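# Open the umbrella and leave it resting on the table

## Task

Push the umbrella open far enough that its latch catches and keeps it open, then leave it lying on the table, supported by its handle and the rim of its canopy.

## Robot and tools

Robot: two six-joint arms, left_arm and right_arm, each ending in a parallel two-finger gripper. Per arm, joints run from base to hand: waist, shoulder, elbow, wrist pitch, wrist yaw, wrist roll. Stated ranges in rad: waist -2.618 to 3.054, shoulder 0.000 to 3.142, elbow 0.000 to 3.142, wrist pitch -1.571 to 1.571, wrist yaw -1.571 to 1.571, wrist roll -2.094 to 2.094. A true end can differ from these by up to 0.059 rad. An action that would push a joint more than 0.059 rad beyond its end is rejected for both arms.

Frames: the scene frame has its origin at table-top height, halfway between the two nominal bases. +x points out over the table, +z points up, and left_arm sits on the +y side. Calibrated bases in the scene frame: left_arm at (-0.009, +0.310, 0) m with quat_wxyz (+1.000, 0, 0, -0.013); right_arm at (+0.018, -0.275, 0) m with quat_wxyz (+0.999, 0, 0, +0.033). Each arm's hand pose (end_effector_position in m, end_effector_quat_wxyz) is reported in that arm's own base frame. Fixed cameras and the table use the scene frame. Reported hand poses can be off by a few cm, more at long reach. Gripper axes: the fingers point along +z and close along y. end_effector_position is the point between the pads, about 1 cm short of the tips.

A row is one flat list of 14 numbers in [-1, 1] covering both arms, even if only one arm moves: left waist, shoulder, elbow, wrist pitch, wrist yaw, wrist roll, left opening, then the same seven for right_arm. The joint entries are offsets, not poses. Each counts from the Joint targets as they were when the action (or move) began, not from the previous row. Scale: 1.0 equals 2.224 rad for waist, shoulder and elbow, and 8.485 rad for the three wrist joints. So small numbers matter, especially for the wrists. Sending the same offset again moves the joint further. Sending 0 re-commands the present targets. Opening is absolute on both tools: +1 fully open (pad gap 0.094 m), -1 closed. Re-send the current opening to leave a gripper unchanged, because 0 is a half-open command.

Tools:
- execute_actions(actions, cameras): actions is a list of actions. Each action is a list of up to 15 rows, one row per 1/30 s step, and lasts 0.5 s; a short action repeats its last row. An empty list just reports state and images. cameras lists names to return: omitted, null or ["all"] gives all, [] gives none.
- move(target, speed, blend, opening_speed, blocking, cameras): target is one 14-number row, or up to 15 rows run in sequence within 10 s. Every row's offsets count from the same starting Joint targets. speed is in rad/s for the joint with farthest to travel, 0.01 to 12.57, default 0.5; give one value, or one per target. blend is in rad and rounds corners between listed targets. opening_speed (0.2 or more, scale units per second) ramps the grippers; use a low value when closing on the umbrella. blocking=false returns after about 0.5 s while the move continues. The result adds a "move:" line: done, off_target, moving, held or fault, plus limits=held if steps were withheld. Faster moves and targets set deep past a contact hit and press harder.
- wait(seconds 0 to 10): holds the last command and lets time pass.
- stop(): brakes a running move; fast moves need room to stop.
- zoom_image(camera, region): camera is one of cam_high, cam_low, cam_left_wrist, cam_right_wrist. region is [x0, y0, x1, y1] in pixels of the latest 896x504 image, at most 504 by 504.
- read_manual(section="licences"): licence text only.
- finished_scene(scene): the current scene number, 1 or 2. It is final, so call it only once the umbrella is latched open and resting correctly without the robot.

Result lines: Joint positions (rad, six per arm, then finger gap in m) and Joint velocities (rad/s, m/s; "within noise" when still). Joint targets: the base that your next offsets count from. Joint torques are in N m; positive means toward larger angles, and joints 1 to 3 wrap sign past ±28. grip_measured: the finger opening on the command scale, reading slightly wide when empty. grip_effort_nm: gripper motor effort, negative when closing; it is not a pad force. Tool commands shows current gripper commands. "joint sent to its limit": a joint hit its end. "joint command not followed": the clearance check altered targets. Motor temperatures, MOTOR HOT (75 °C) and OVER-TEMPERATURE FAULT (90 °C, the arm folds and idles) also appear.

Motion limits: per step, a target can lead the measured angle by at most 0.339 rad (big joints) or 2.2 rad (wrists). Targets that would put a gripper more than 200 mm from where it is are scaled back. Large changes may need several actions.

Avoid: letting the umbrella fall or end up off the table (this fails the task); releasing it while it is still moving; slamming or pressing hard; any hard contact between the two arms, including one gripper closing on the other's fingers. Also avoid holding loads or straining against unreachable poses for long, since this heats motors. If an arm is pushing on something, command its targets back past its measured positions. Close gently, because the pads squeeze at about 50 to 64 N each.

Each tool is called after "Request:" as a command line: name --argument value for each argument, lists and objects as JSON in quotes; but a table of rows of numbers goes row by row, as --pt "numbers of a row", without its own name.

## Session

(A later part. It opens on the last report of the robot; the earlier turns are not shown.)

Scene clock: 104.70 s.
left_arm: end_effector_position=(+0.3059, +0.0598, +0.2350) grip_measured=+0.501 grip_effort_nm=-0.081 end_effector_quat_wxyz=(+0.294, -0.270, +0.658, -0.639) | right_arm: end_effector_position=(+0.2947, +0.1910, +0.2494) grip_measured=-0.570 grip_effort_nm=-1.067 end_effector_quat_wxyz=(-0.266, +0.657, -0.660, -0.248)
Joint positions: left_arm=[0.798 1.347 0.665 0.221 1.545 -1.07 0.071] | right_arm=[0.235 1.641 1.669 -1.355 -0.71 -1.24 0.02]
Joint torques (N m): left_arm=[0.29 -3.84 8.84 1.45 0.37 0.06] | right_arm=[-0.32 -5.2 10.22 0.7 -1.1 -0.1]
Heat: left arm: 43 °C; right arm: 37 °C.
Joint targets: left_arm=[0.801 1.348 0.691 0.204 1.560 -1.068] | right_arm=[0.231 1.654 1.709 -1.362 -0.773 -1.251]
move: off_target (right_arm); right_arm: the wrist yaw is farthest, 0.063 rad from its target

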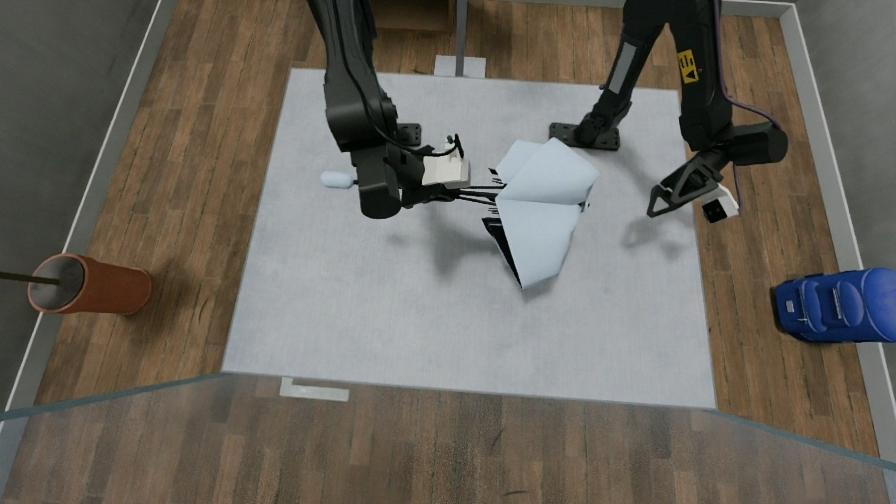

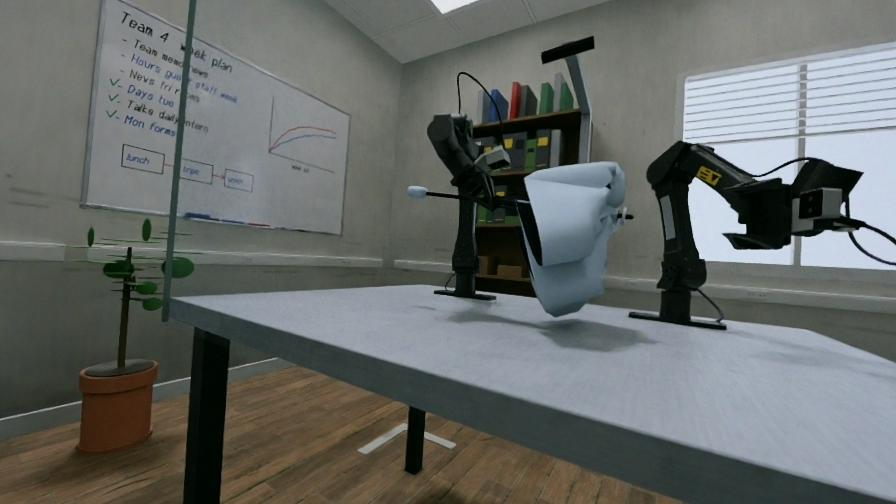

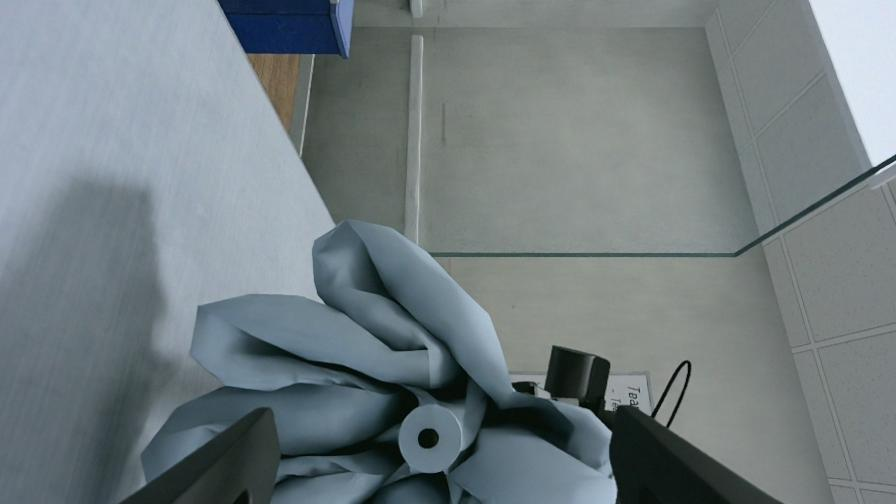

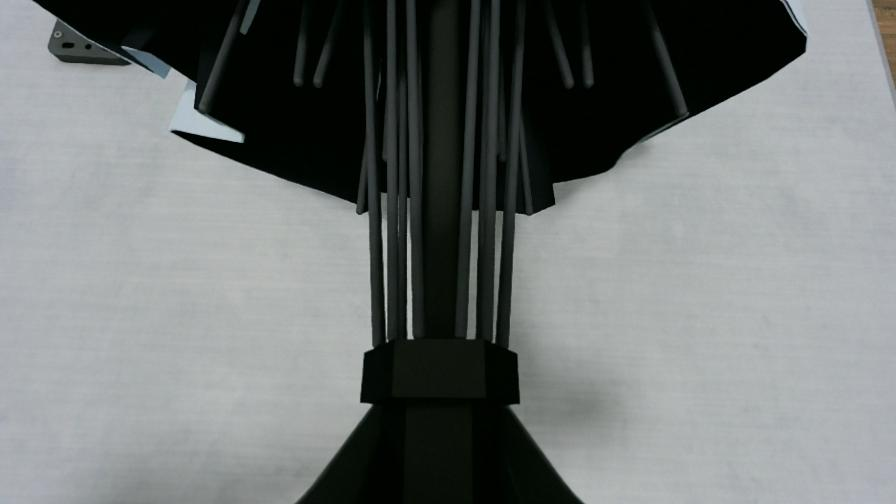

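Request:
move --target '[-0.149,0.035,-0.001,0.0095,0,0,0.5,0,0,0,0,0,0,-0.95]' --speed 0.4 --cameras '["cam_left_wrist","cam_high","cam_low"]'

Request:
zoom_image --camera "cam_low" --region '[530, 150, 750, 290]'

Request:
zoom_image --camera "cam_high" --region '[530, 150, 700, 260]'

Scene clock: 112.60 s.
left_arm: end_effector_position=(+0.3170, -0.0368, +0.2228) grip_measured=+0.501 grip_effort_nm=-0.071 end_effector_quat_wxyz=(+0.182, -0.163, +0.692, -0.679) | right_arm: end_effector_position=(+0.2947, +0.1910, +0.2494) grip_measured=-0.570 grip_effort_nm=-1.062 end_effector_quat_wxyz=(-0.266, +0.657, -0.660, -0.248)
Joint positions: left_arm=[0.473 1.414 0.665 0.279 1.548 -1.071 0.071] | right_arm=[0.235 1.641 1.669 -1.355 -0.71 -1.24 0.02]
Joint torques (N m): left_arm=[-0.31 -3.49 8.44 1.67 0.39 0.07] | right_arm=[-0.35 -5.15 10.19 0.72 -1.1 -0.1]
Heat: left arm: 43 °C; right arm: 37 °C.
Joint targets: left_arm=[0.469 1.426 0.689 0.285 1.560 -1.069] | right_arm=[0.231 1.654 1.709 -1.362 -0.773 -1.251]
move: off_target (right_arm); right_arm: the wrist yaw is farthest, 0.063 rad from its target
Images, in order (width x height): cam_high 896x504, cam_low 896x504, cam_left_wrist 896x504.

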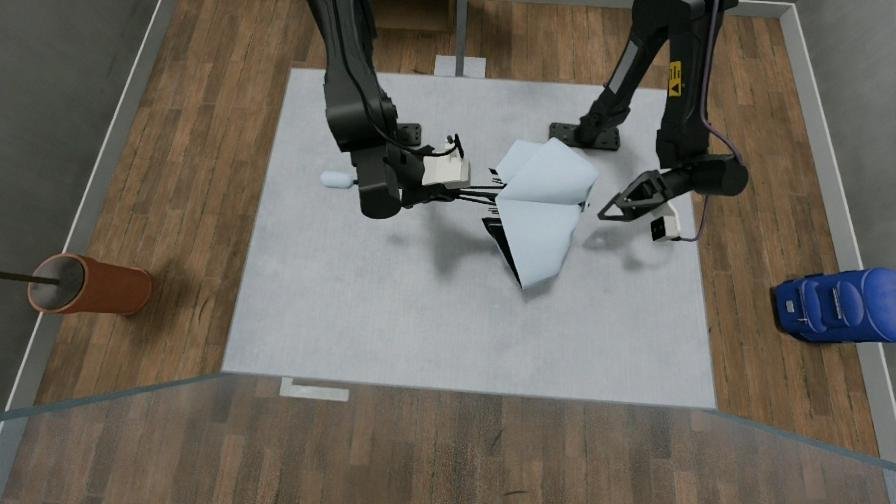

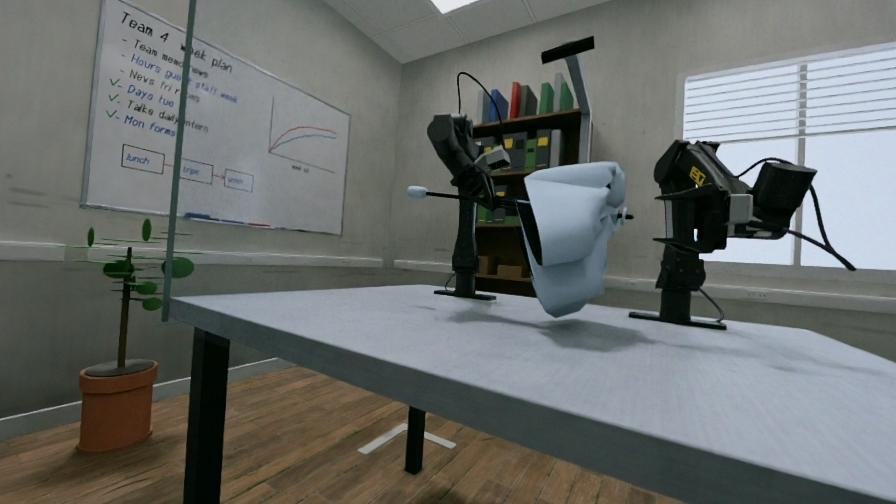

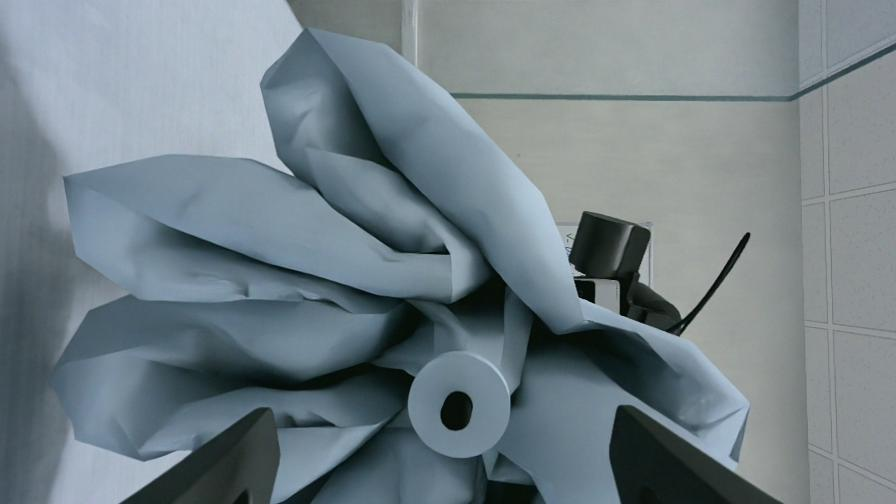

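Scaled by 2.291 (camera's finer frame: 1280x720).

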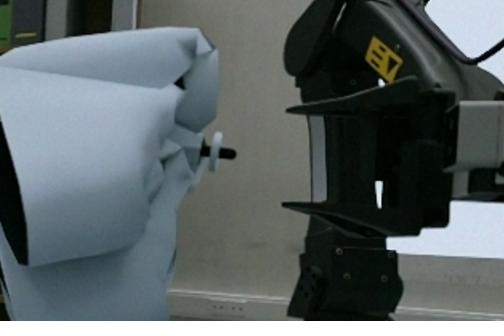

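Scaled by 2.965 (camera's finer frame: 1280x720).

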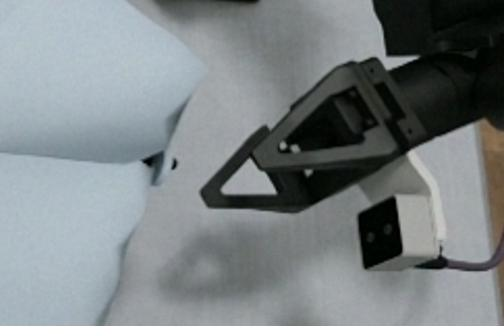

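Request:
move --target '[-0.068,0.004,0,0.001,0,0,0.5,0,0,0,0,0,0,-0.95]' --speed 0.15 --cameras '["cam_left_wrist","cam_high","cam_low"]'

Request:
zoom_image --camera "cam_low" --region '[570, 170, 710, 260]'

Request:
zoom_image --camera "cam_high" --region '[550, 170, 650, 240]'

Scene clock: 118.83 s.
left_arm: end_effector_position=(+0.3091, -0.0831, +0.2213) grip_measured=+0.501 grip_effort_nm=-0.071 end_effector_quat_wxyz=(+0.131, -0.111, +0.702, -0.691) | right_arm: end_effector_position=(+0.2947, +0.1910, +0.2494) grip_measured=-0.570 grip_effort_nm=-1.062 end_effector_quat_wxyz=(-0.266, +0.657, -0.660, -0.248)
Joint positions: left_arm=[0.324 1.422 0.665 0.288 1.548 -1.071 0.071] | right_arm=[0.235 1.641 1.669 -1.355 -0.71 -1.241 0.02]
Joint torques (N m): left_arm=[-0.5 -3.49 8.43 1.69 0.39 0.07] | right_arm=[-0.31 -5.18 10.28 0.72 -1.1 -0.1]
Heat: left arm: 43 °C; right arm: 37 °C.
Joint targets: left_arm=[0.318 1.435 0.689 0.293 1.560 -1.069] | right_arm=[0.231 1.654 1.709 -1.362 -0.773 -1.252]
move: off_target (right_arm); right_arm: the wrist yaw is farthest, 0.063 rad from its target
Images, in order (width x height): cam_high 896x504, cam_low 896x504, cam_left_wrist 896x504.

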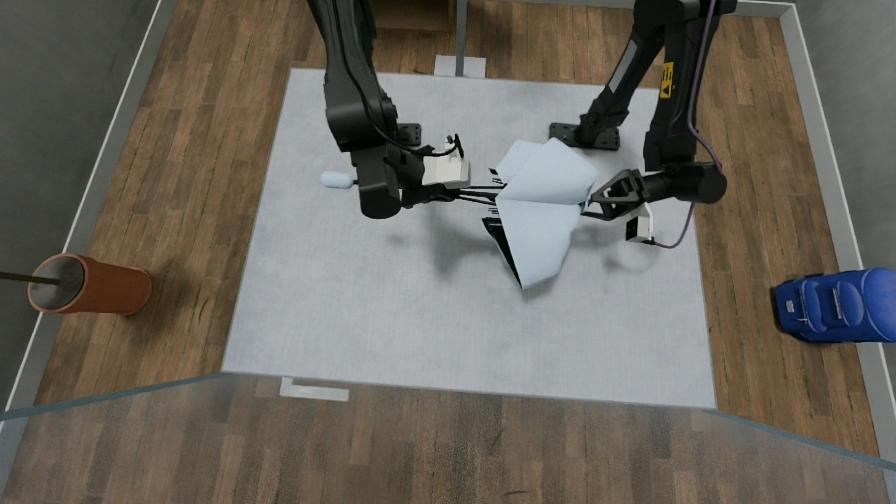

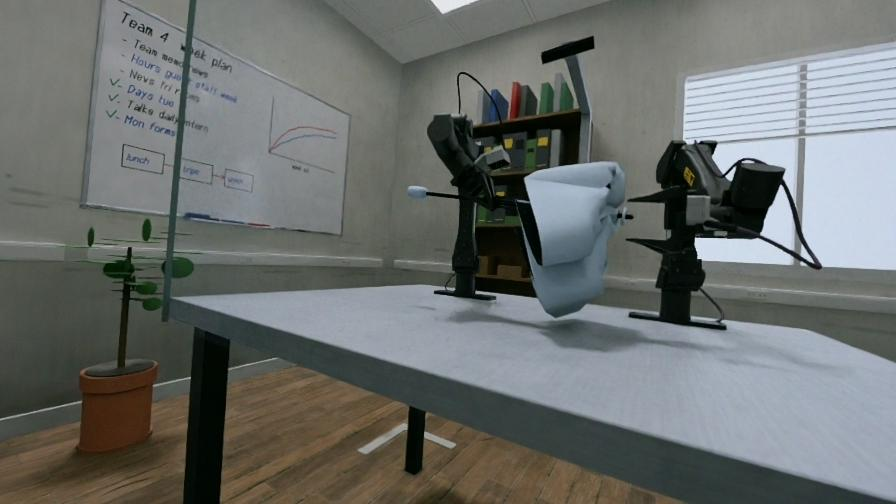

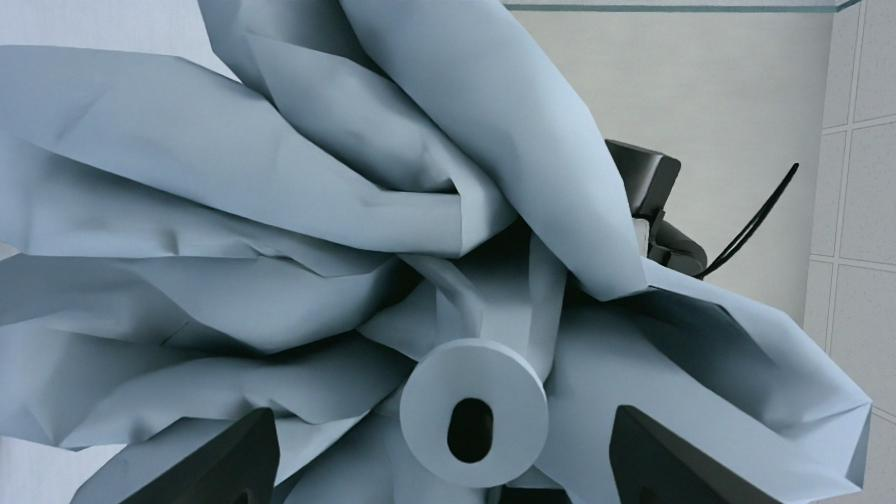

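Scaled by 3.600 (camera's finer frame: 1280x720).

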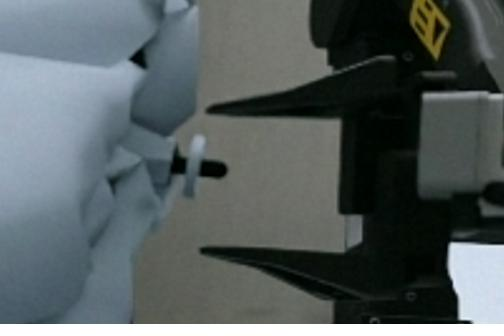

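Scaled by 5.040 (camera's finer frame: 1280x720).

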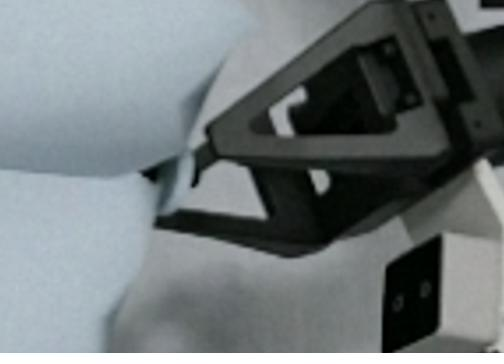

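Request:
move --pt "-0.0075 0.001 0.012 -0.002 0 0 0.5 0 0 0 0 0 0 -0.95" --pt "-0.0075 0.001 0.012 -0.002 0 0 -0.98 0 0 0 0 0 0 -0.95" --speed 0.15 --opening_speed 0.6

Request:
zoom_image --camera "cam_low" --region '[570, 170, 710, 260]'

Scene clock: 125.27 s.
left_arm: end_effector_position=(+0.3103, -0.0869, +0.2294) grip_measured=-0.603 grip_effort_nm=-1.033 end_effector_quat_wxyz=(+0.131, -0.096, +0.703, -0.693) | right_arm: end_effector_position=(+0.2941, +0.1909, +0.2492) grip_measured=-0.571 grip_effort_nm=-1.062 end_effector_quat_wxyz=(-0.265, +0.657, -0.660, -0.248)
Joint positions: left_arm=[0.309 1.422 0.691 0.289 1.556 -1.078 0.019] | right_arm=[0.235 1.641 1.669 -1.359 -0.71 -1.243 0.02]
Joint torques (N m): left_arm=[-0.61 -3.41 8.61 1.5 0.29 0.14] | right_arm=[-0.32 -5.23 10.28 0.74 -1.1 -0.07]
Heat: left arm: 43 °C; right arm: 37 °C.
Joint targets: left_arm=[0.302 1.437 0.716 0.277 1.560 -1.069] | right_arm=[0.231 1.654 1.710 -1.362 -0.773 -1.251]
move: off_target (right_arm); right_arm: the wrist yaw is farthest, 0.063 rad from its target

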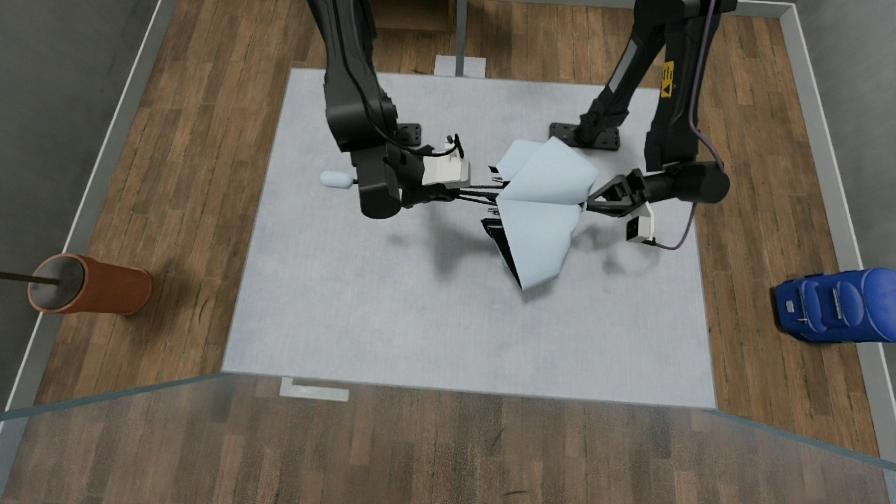

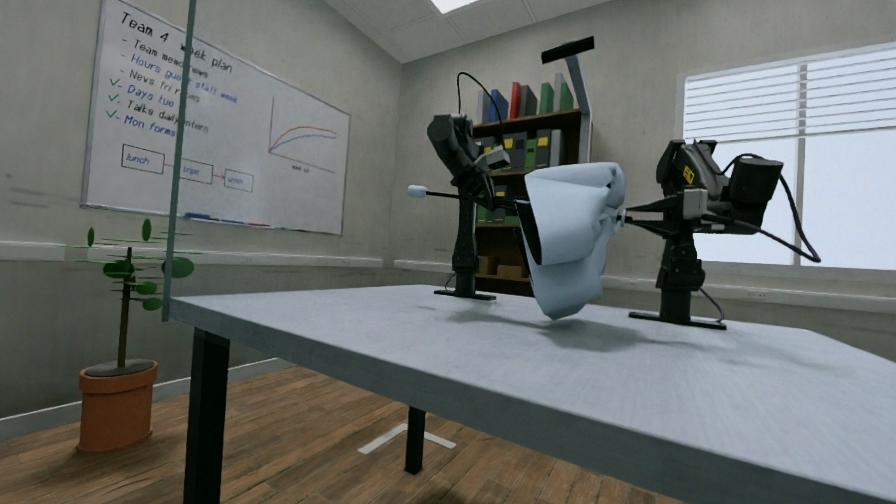

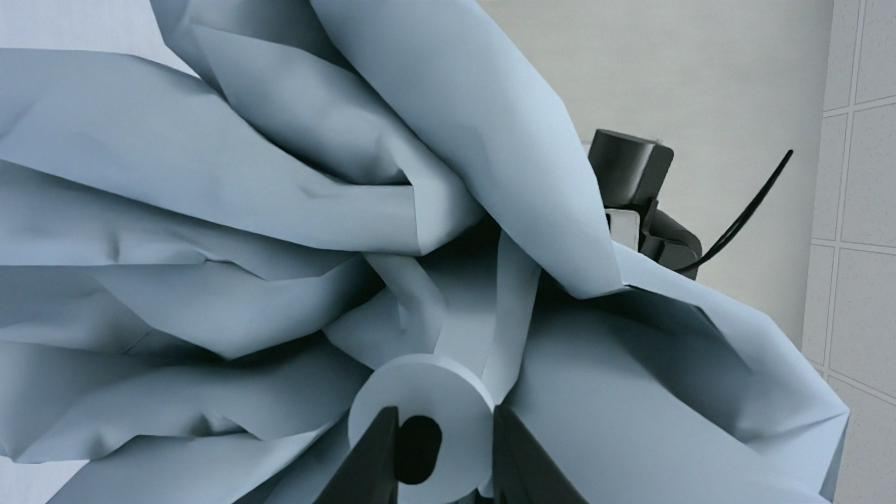

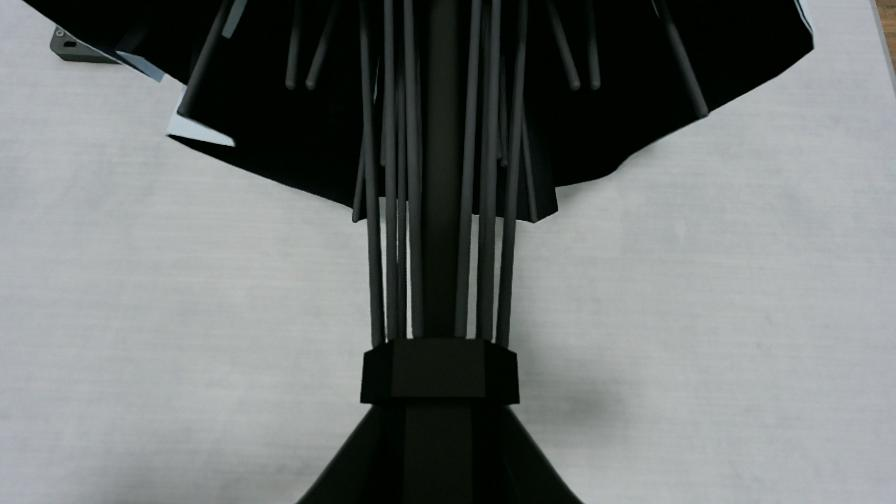

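Scaled by 3.600 (camera's finer frame: 1280x720).

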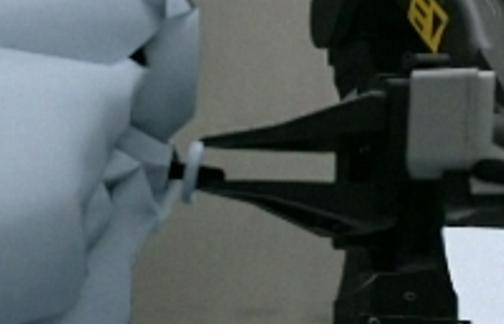

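Request:
move --target '[0,0,-0.0065,0.001,0,0,-0.2,0,0,0,0,0,0,-0.95]' --speed 0.15 --cameras '["cam_left_wrist","cam_low"]'

Scene clock: 129.00 s.
left_arm: end_effector_position=(+0.3103, -0.0869, +0.2294) grip_measured=-0.201 grip_effort_nm=0.061 end_effector_quat_wxyz=(+0.130, -0.096, +0.703, -0.693) | right_arm: end_effector_position=(+0.2940, +0.1910, +0.2493) grip_measured=-0.571 grip_effort_nm=-1.053 end_effector_quat_wxyz=(-0.265, +0.657, -0.660, -0.249)
Joint positions: left_arm=[0.309 1.422 0.691 0.289 1.557 -1.078 0.038] | right_arm=[0.235 1.641 1.669 -1.359 -0.711 -1.243 0.02]
Joint torques (N m): left_arm=[-0.61 -3.4 7.38 1.59 0.29 0.14] | right_arm=[-0.32 -5.22 10.24 0.73 -1.08 -0.07]
Heat: left arm: 42 °C; right arm: 37 °C.
Joint targets: left_arm=[0.302 1.437 0.701 0.285 1.560 -1.069] | right_arm=[0.231 1.654 1.709 -1.362 -0.773 -1.251]
move: off_target (right_arm); right_arm: the wrist yaw is farthest, 0.062 rad from its target
Images, in order (width x height): cam_low 896x504, cam_left_wrist 896x504.

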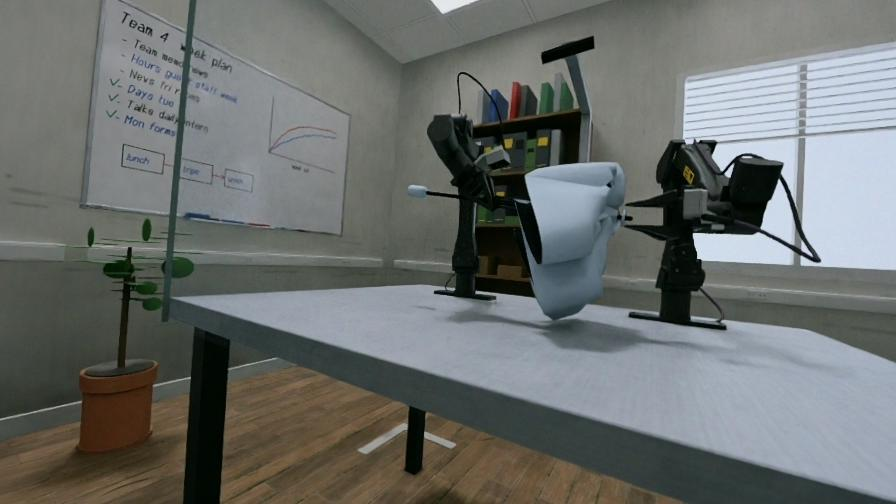

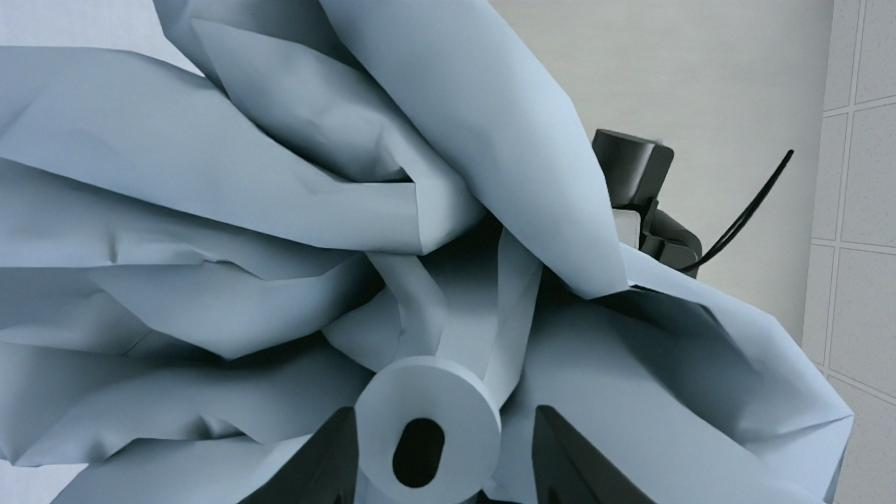

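Request:
move --target '[0,0,-0.0225,0.0055,0,0,-0.2,0,0,0,0,0,0,-0.95]' --speed 0.15 --cameras '["cam_left_wrist"]'

Scene clock: 131.60 s.
left_arm: end_effector_position=(+0.3081, -0.0876, +0.2254) grip_measured=-0.201 grip_effort_nm=0.056 end_effector_quat_wxyz=(+0.135, -0.091, +0.703, -0.692) | right_arm: end_effector_position=(+0.2940, +0.1910, +0.2493) grip_measured=-0.571 grip_effort_nm=-1.057 end_effector_quat_wxyz=(-0.265, +0.657, -0.660, -0.249)
Joint positions: left_arm=[0.309 1.422 0.668 0.326 1.557 -1.078 0.038] | right_arm=[0.235 1.641 1.669 -1.359 -0.711 -1.243 0.02]
Joint torques (N m): left_arm=[-0.62 -3.36 5.18 1.68 0.28 0.14] | right_arm=[-0.34 -5.2 10.22 0.73 -1.08 -0.07]
Heat: left arm: 42 °C; right arm: 37 °C.
Joint targets: left_arm=[0.302 1.437 0.651 0.332 1.560 -1.069] | right_arm=[0.231 1.654 1.709 -1.362 -0.773 -1.251]
move: off_target (right_arm); right_arm: the wrist yaw is farthest, 0.062 rad from its target

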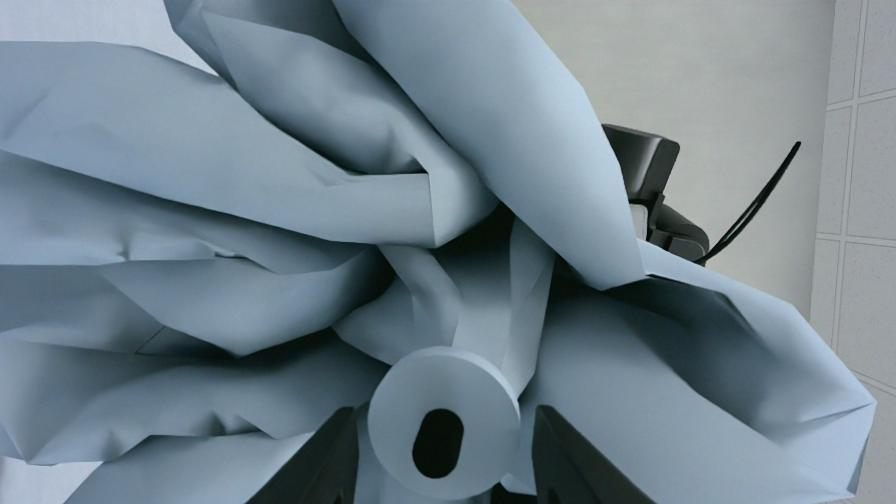

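Centered within 2 mm. Close.

Request:
move --target '[-0.0015,0,0,0,0,0,-0.98,0,0,0,0,0,0,-0.95]' --opening_speed 0.4 --cameras '["cam_left_wrist","cam_low"]'

Request:
zoom_image --camera "cam_low" --region '[570, 170, 710, 260]'

Scene clock: 134.77 s.
left_arm: end_effector_position=(+0.3077, -0.0884, +0.2258) grip_measured=-0.600 grip_effort_nm=-1.038 end_effector_quat_wxyz=(+0.135, -0.088, +0.703, -0.692) | right_arm: end_effector_position=(+0.2938, +0.1907, +0.2490) grip_measured=-0.572 grip_effort_nm=-1.067 end_effector_quat_wxyz=(-0.264, +0.657, -0.661, -0.248)
Joint positions: left_arm=[0.307 1.422 0.668 0.329 1.559 -1.078 0.019] | right_arm=[0.235 1.641 1.669 -1.36 -0.71 -1.243 0.02]
Joint torques (N m): left_arm=[-0.72 -3.37 5.15 1.66 0.26 0.14] | right_arm=[-0.35 -5.18 10.18 0.73 -1.1 -0.07]
Heat: left arm: 42 °C; right arm: 37 °C.
Joint targets: left_arm=[0.298 1.437 0.651 0.332 1.560 -1.069] | right_arm=[0.231 1.654 1.709 -1.362 -0.773 -1.251]
move: off_target (right_arm); right_arm: the wrist yaw is farthest, 0.063 rad from its target
Images, in order (width x height): cam_low 896x504, cam_left_wrist 896x504.

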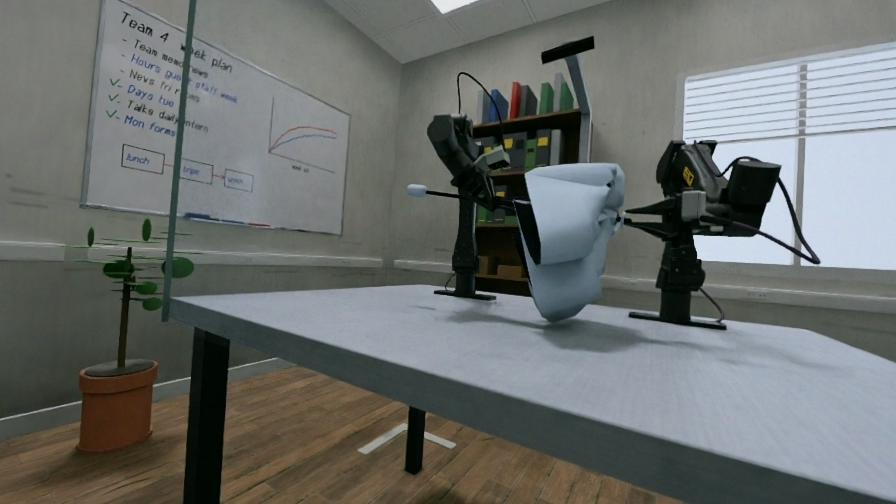

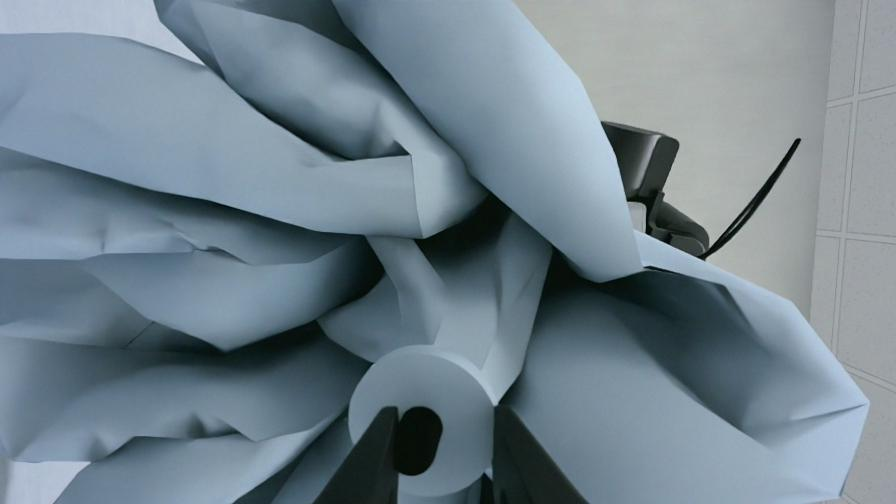

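Scaled by 3.600 (camera's finer frame: 1280x720).

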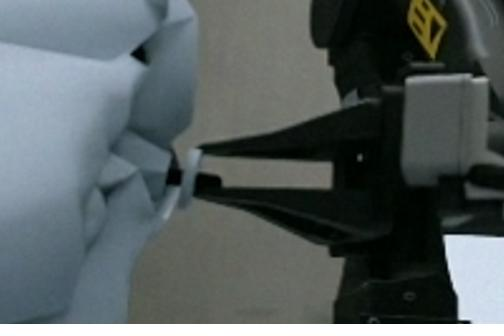

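Request:
move --pt "0 0 0 0 0 0 -0.1 0 0 0 0 0 0 -0.95" --pt "0.010 0 0 0 0 0 -0.1 0 0 0 0 0 0 -0.95" --pt "0.010 0 0 0 0 0 -0.98 0 0 0 0 0 0 -0.95" --speed 0.15 --opening_speed 0.8 --cameras '["cam_left_wrist","cam_low"]'

Request:
zoom_image --camera "cam_low" --region '[570, 170, 710, 260]'

Scene clock: 140.57 s.
left_arm: end_effector_position=(+0.3080, -0.0865, +0.2259) grip_measured=-0.601 grip_effort_nm=-1.043 end_effector_quat_wxyz=(+0.137, -0.090, +0.703, -0.692) | right_arm: end_effector_position=(+0.2942, +0.1908, +0.2480) grip_measured=-0.572 grip_effort_nm=-1.072 end_effector_quat_wxyz=(-0.263, +0.658, -0.661, -0.249)
Joint positions: left_arm=[0.313 1.422 0.668 0.329 1.56 -1.078 0.019] | right_arm=[0.235 1.645 1.669 -1.36 -0.71 -1.244 0.02]
Joint torques (N m): left_arm=[0.65 -3.36 5.19 1.66 0.25 0.15] | right_arm=[-0.31 -5.5 10.19 0.74 -1.09 -0.06]
Heat: left arm: 42 °C; right arm: 37 °C.
Joint targets: left_arm=[0.320 1.437 0.651 0.332 1.560 -1.069] | right_arm=[0.231 1.654 1.709 -1.362 -0.773 -1.251]
move: off_target (right_arm); right_arm: the wrist yaw is farthest, 0.063 rad from its target
Images, in order (width x height): cam_low 896x504, cam_left_wrist 896x504.

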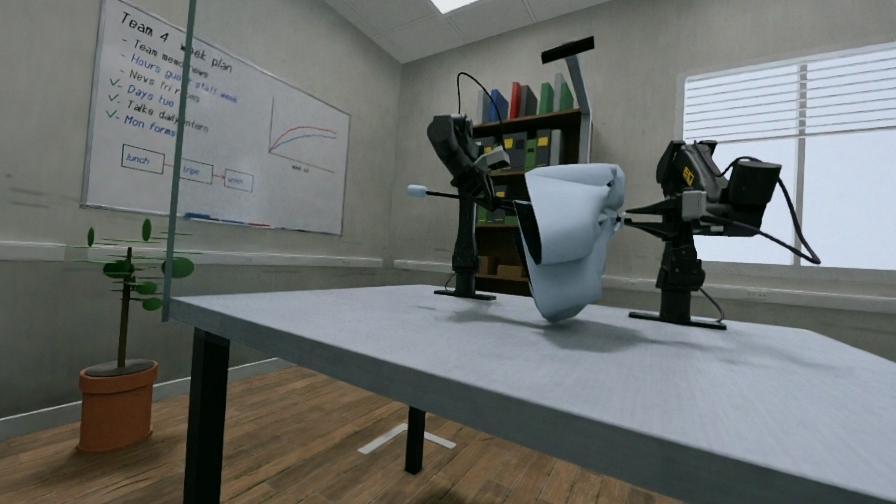

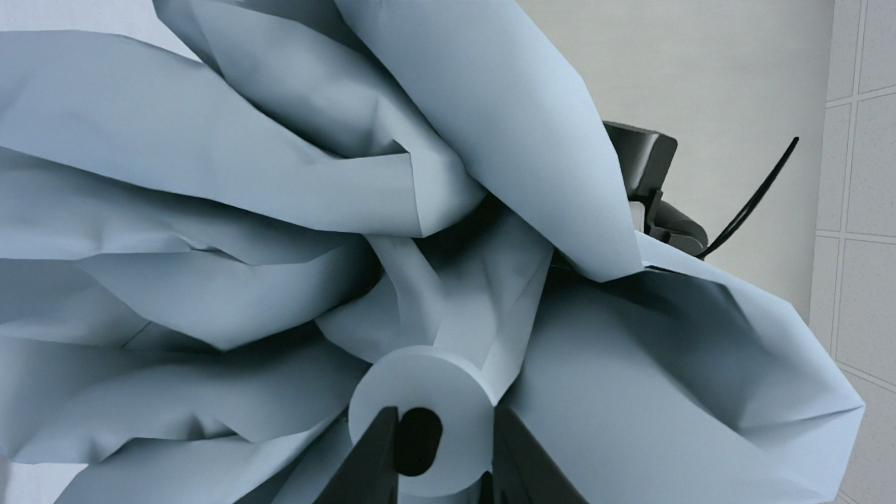

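Scaled by 3.600 (camera's finer frame: 1280x720).

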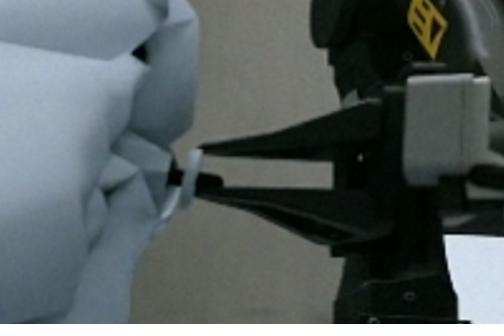

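Request:
move --pt "0 0 0 0 0 0 0.2 0 0 0 0 0 0 -0.95" --pt "0.010 0 0 0 0 0 0.2 0 0 0 0 0 0 -0.95" --speed 0.15 --cameras '["cam_left_wrist","cam_low"]'

Request:
zoom_image --camera "cam_low" --region '[570, 170, 710, 260]'

Scene clock: 143.17 s.
left_arm: end_effector_position=(+0.3101, -0.0797, +0.2258) grip_measured=+0.199 grip_effort_nm=0.066 end_effector_quat_wxyz=(+0.145, -0.098, +0.702, -0.690) | right_arm: end_effector_position=(+0.2942, +0.1910, +0.2481) grip_measured=-0.572 grip_effort_nm=-1.062 end_effector_quat_wxyz=(-0.263, +0.657, -0.660, -0.250)
Joint positions: left_arm=[0.335 1.422 0.668 0.329 1.559 -1.078 0.056] | right_arm=[0.235 1.645 1.669 -1.36 -0.711 -1.244 0.02]
Joint torques (N m): left_arm=[0.66 -3.34 5.16 1.65 0.26 0.15] | right_arm=[-0.34 -5.49 10.17 0.74 -1.09 -0.06]
Heat: left arm: 42 °C; right arm: 37 °C.
Joint targets: left_arm=[0.342 1.437 0.651 0.332 1.560 -1.069] | right_arm=[0.231 1.654 1.709 -1.362 -0.773 -1.251]
move: off_target (right_arm); right_arm: the wrist yaw is farthest, 0.062 rad from its target
Images, in order (width x height): cam_low 896x504, cam_left_wrist 896x504.

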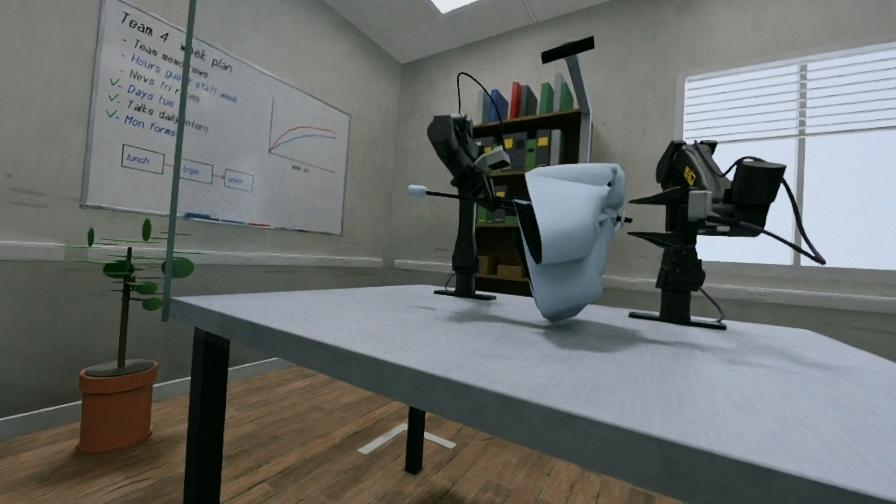

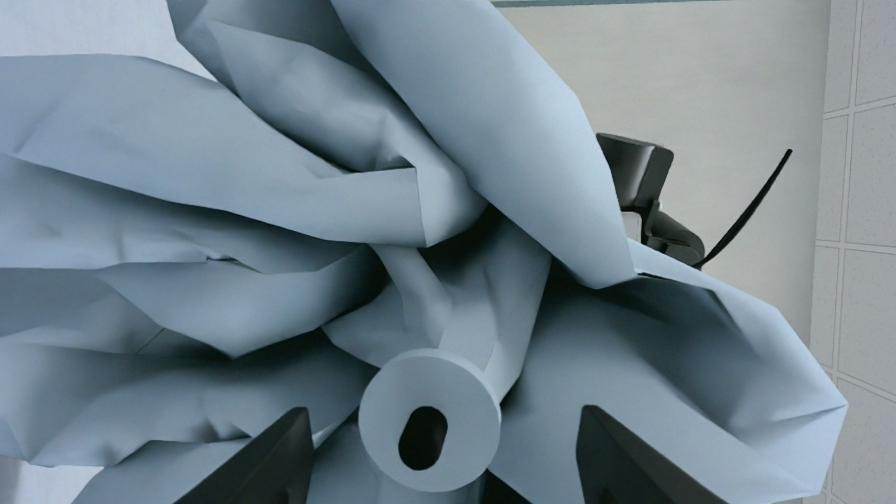

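Scaled by 3.600 (camera's finer frame: 1280x720).

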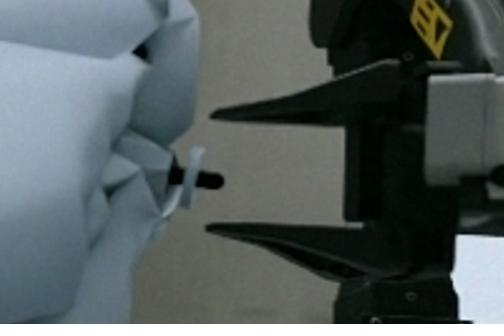

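Request:
move --pt "-0.002 0.003 -0.006 0.002 0 0 0.2 0 0 0 0 0 0 -0.95" --pt "-0.002 0.003 -0.006 0.002 0 0 -0.98 0 0 0 0 0 0 -0.95" --speed 0.15 --opening_speed 0.7 --cameras '["cam_left_wrist","cam_low"]'

Request:
zoom_image --camera "cam_low" --region '[570, 170, 710, 260]'

Scene clock: 148.13 s.
left_arm: end_effector_position=(+0.3096, -0.0798, +0.2208) grip_measured=-0.871 grip_effort_nm=-1.023 end_effector_quat_wxyz=(+0.143, -0.101, +0.702, -0.691) | right_arm: end_effector_position=(+0.2942, +0.1910, +0.2481) grip_measured=-0.572 grip_effort_nm=-1.057 end_effector_quat_wxyz=(-0.263, +0.657, -0.660, -0.250)
Joint positions: left_arm=[0.335 1.432 0.656 0.344 1.558 -1.078 0.006] | right_arm=[0.235 1.645 1.669 -1.36 -0.711 -1.244 0.02]
Joint torques (N m): left_arm=[0.29 -3.55 5.05 1.68 0.27 0.15] | right_arm=[-0.36 -5.53 10.21 0.74 -1.09 -0.06]
Heat: left arm: 42 °C; right arm: 37 °C.
Joint targets: left_arm=[0.338 1.443 0.638 0.348 1.560 -1.069] | right_arm=[0.231 1.654 1.709 -1.362 -0.773 -1.251]
move: off_target (right_arm); right_arm: the wrist yaw is farthest, 0.062 rad from its target
Images, in order (width x height): cam_low 896x504, cam_left_wrist 896x504.

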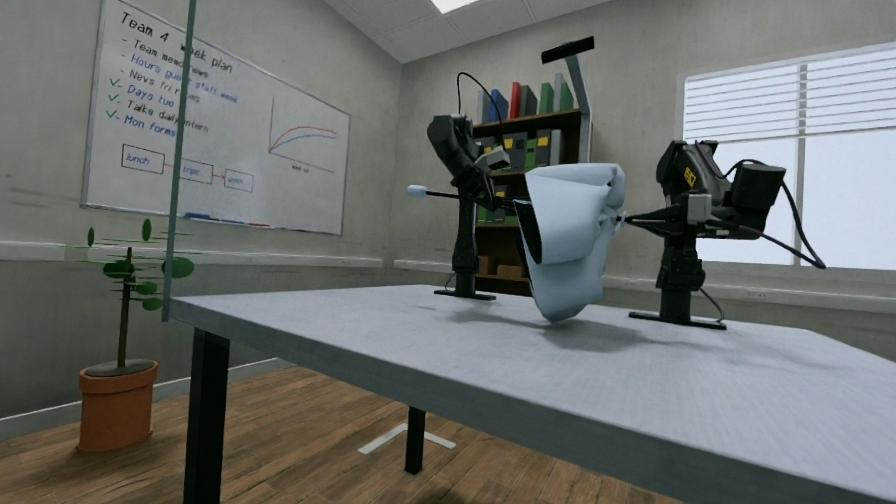

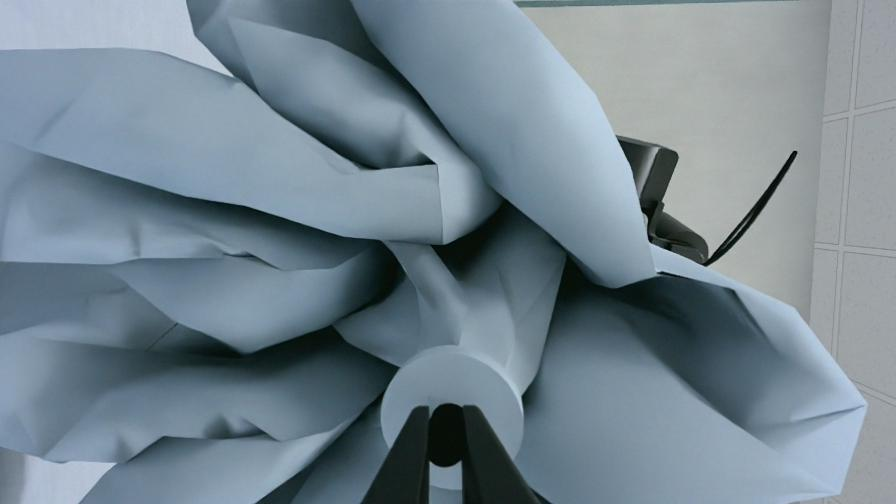

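Scaled by 3.600 (camera's finer frame: 1280x720).

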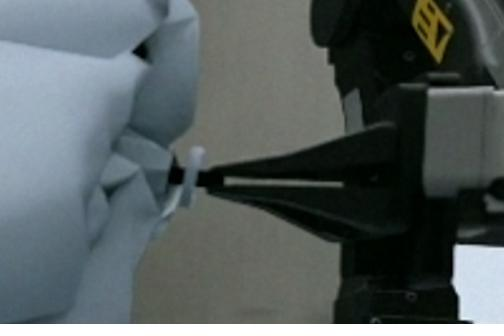

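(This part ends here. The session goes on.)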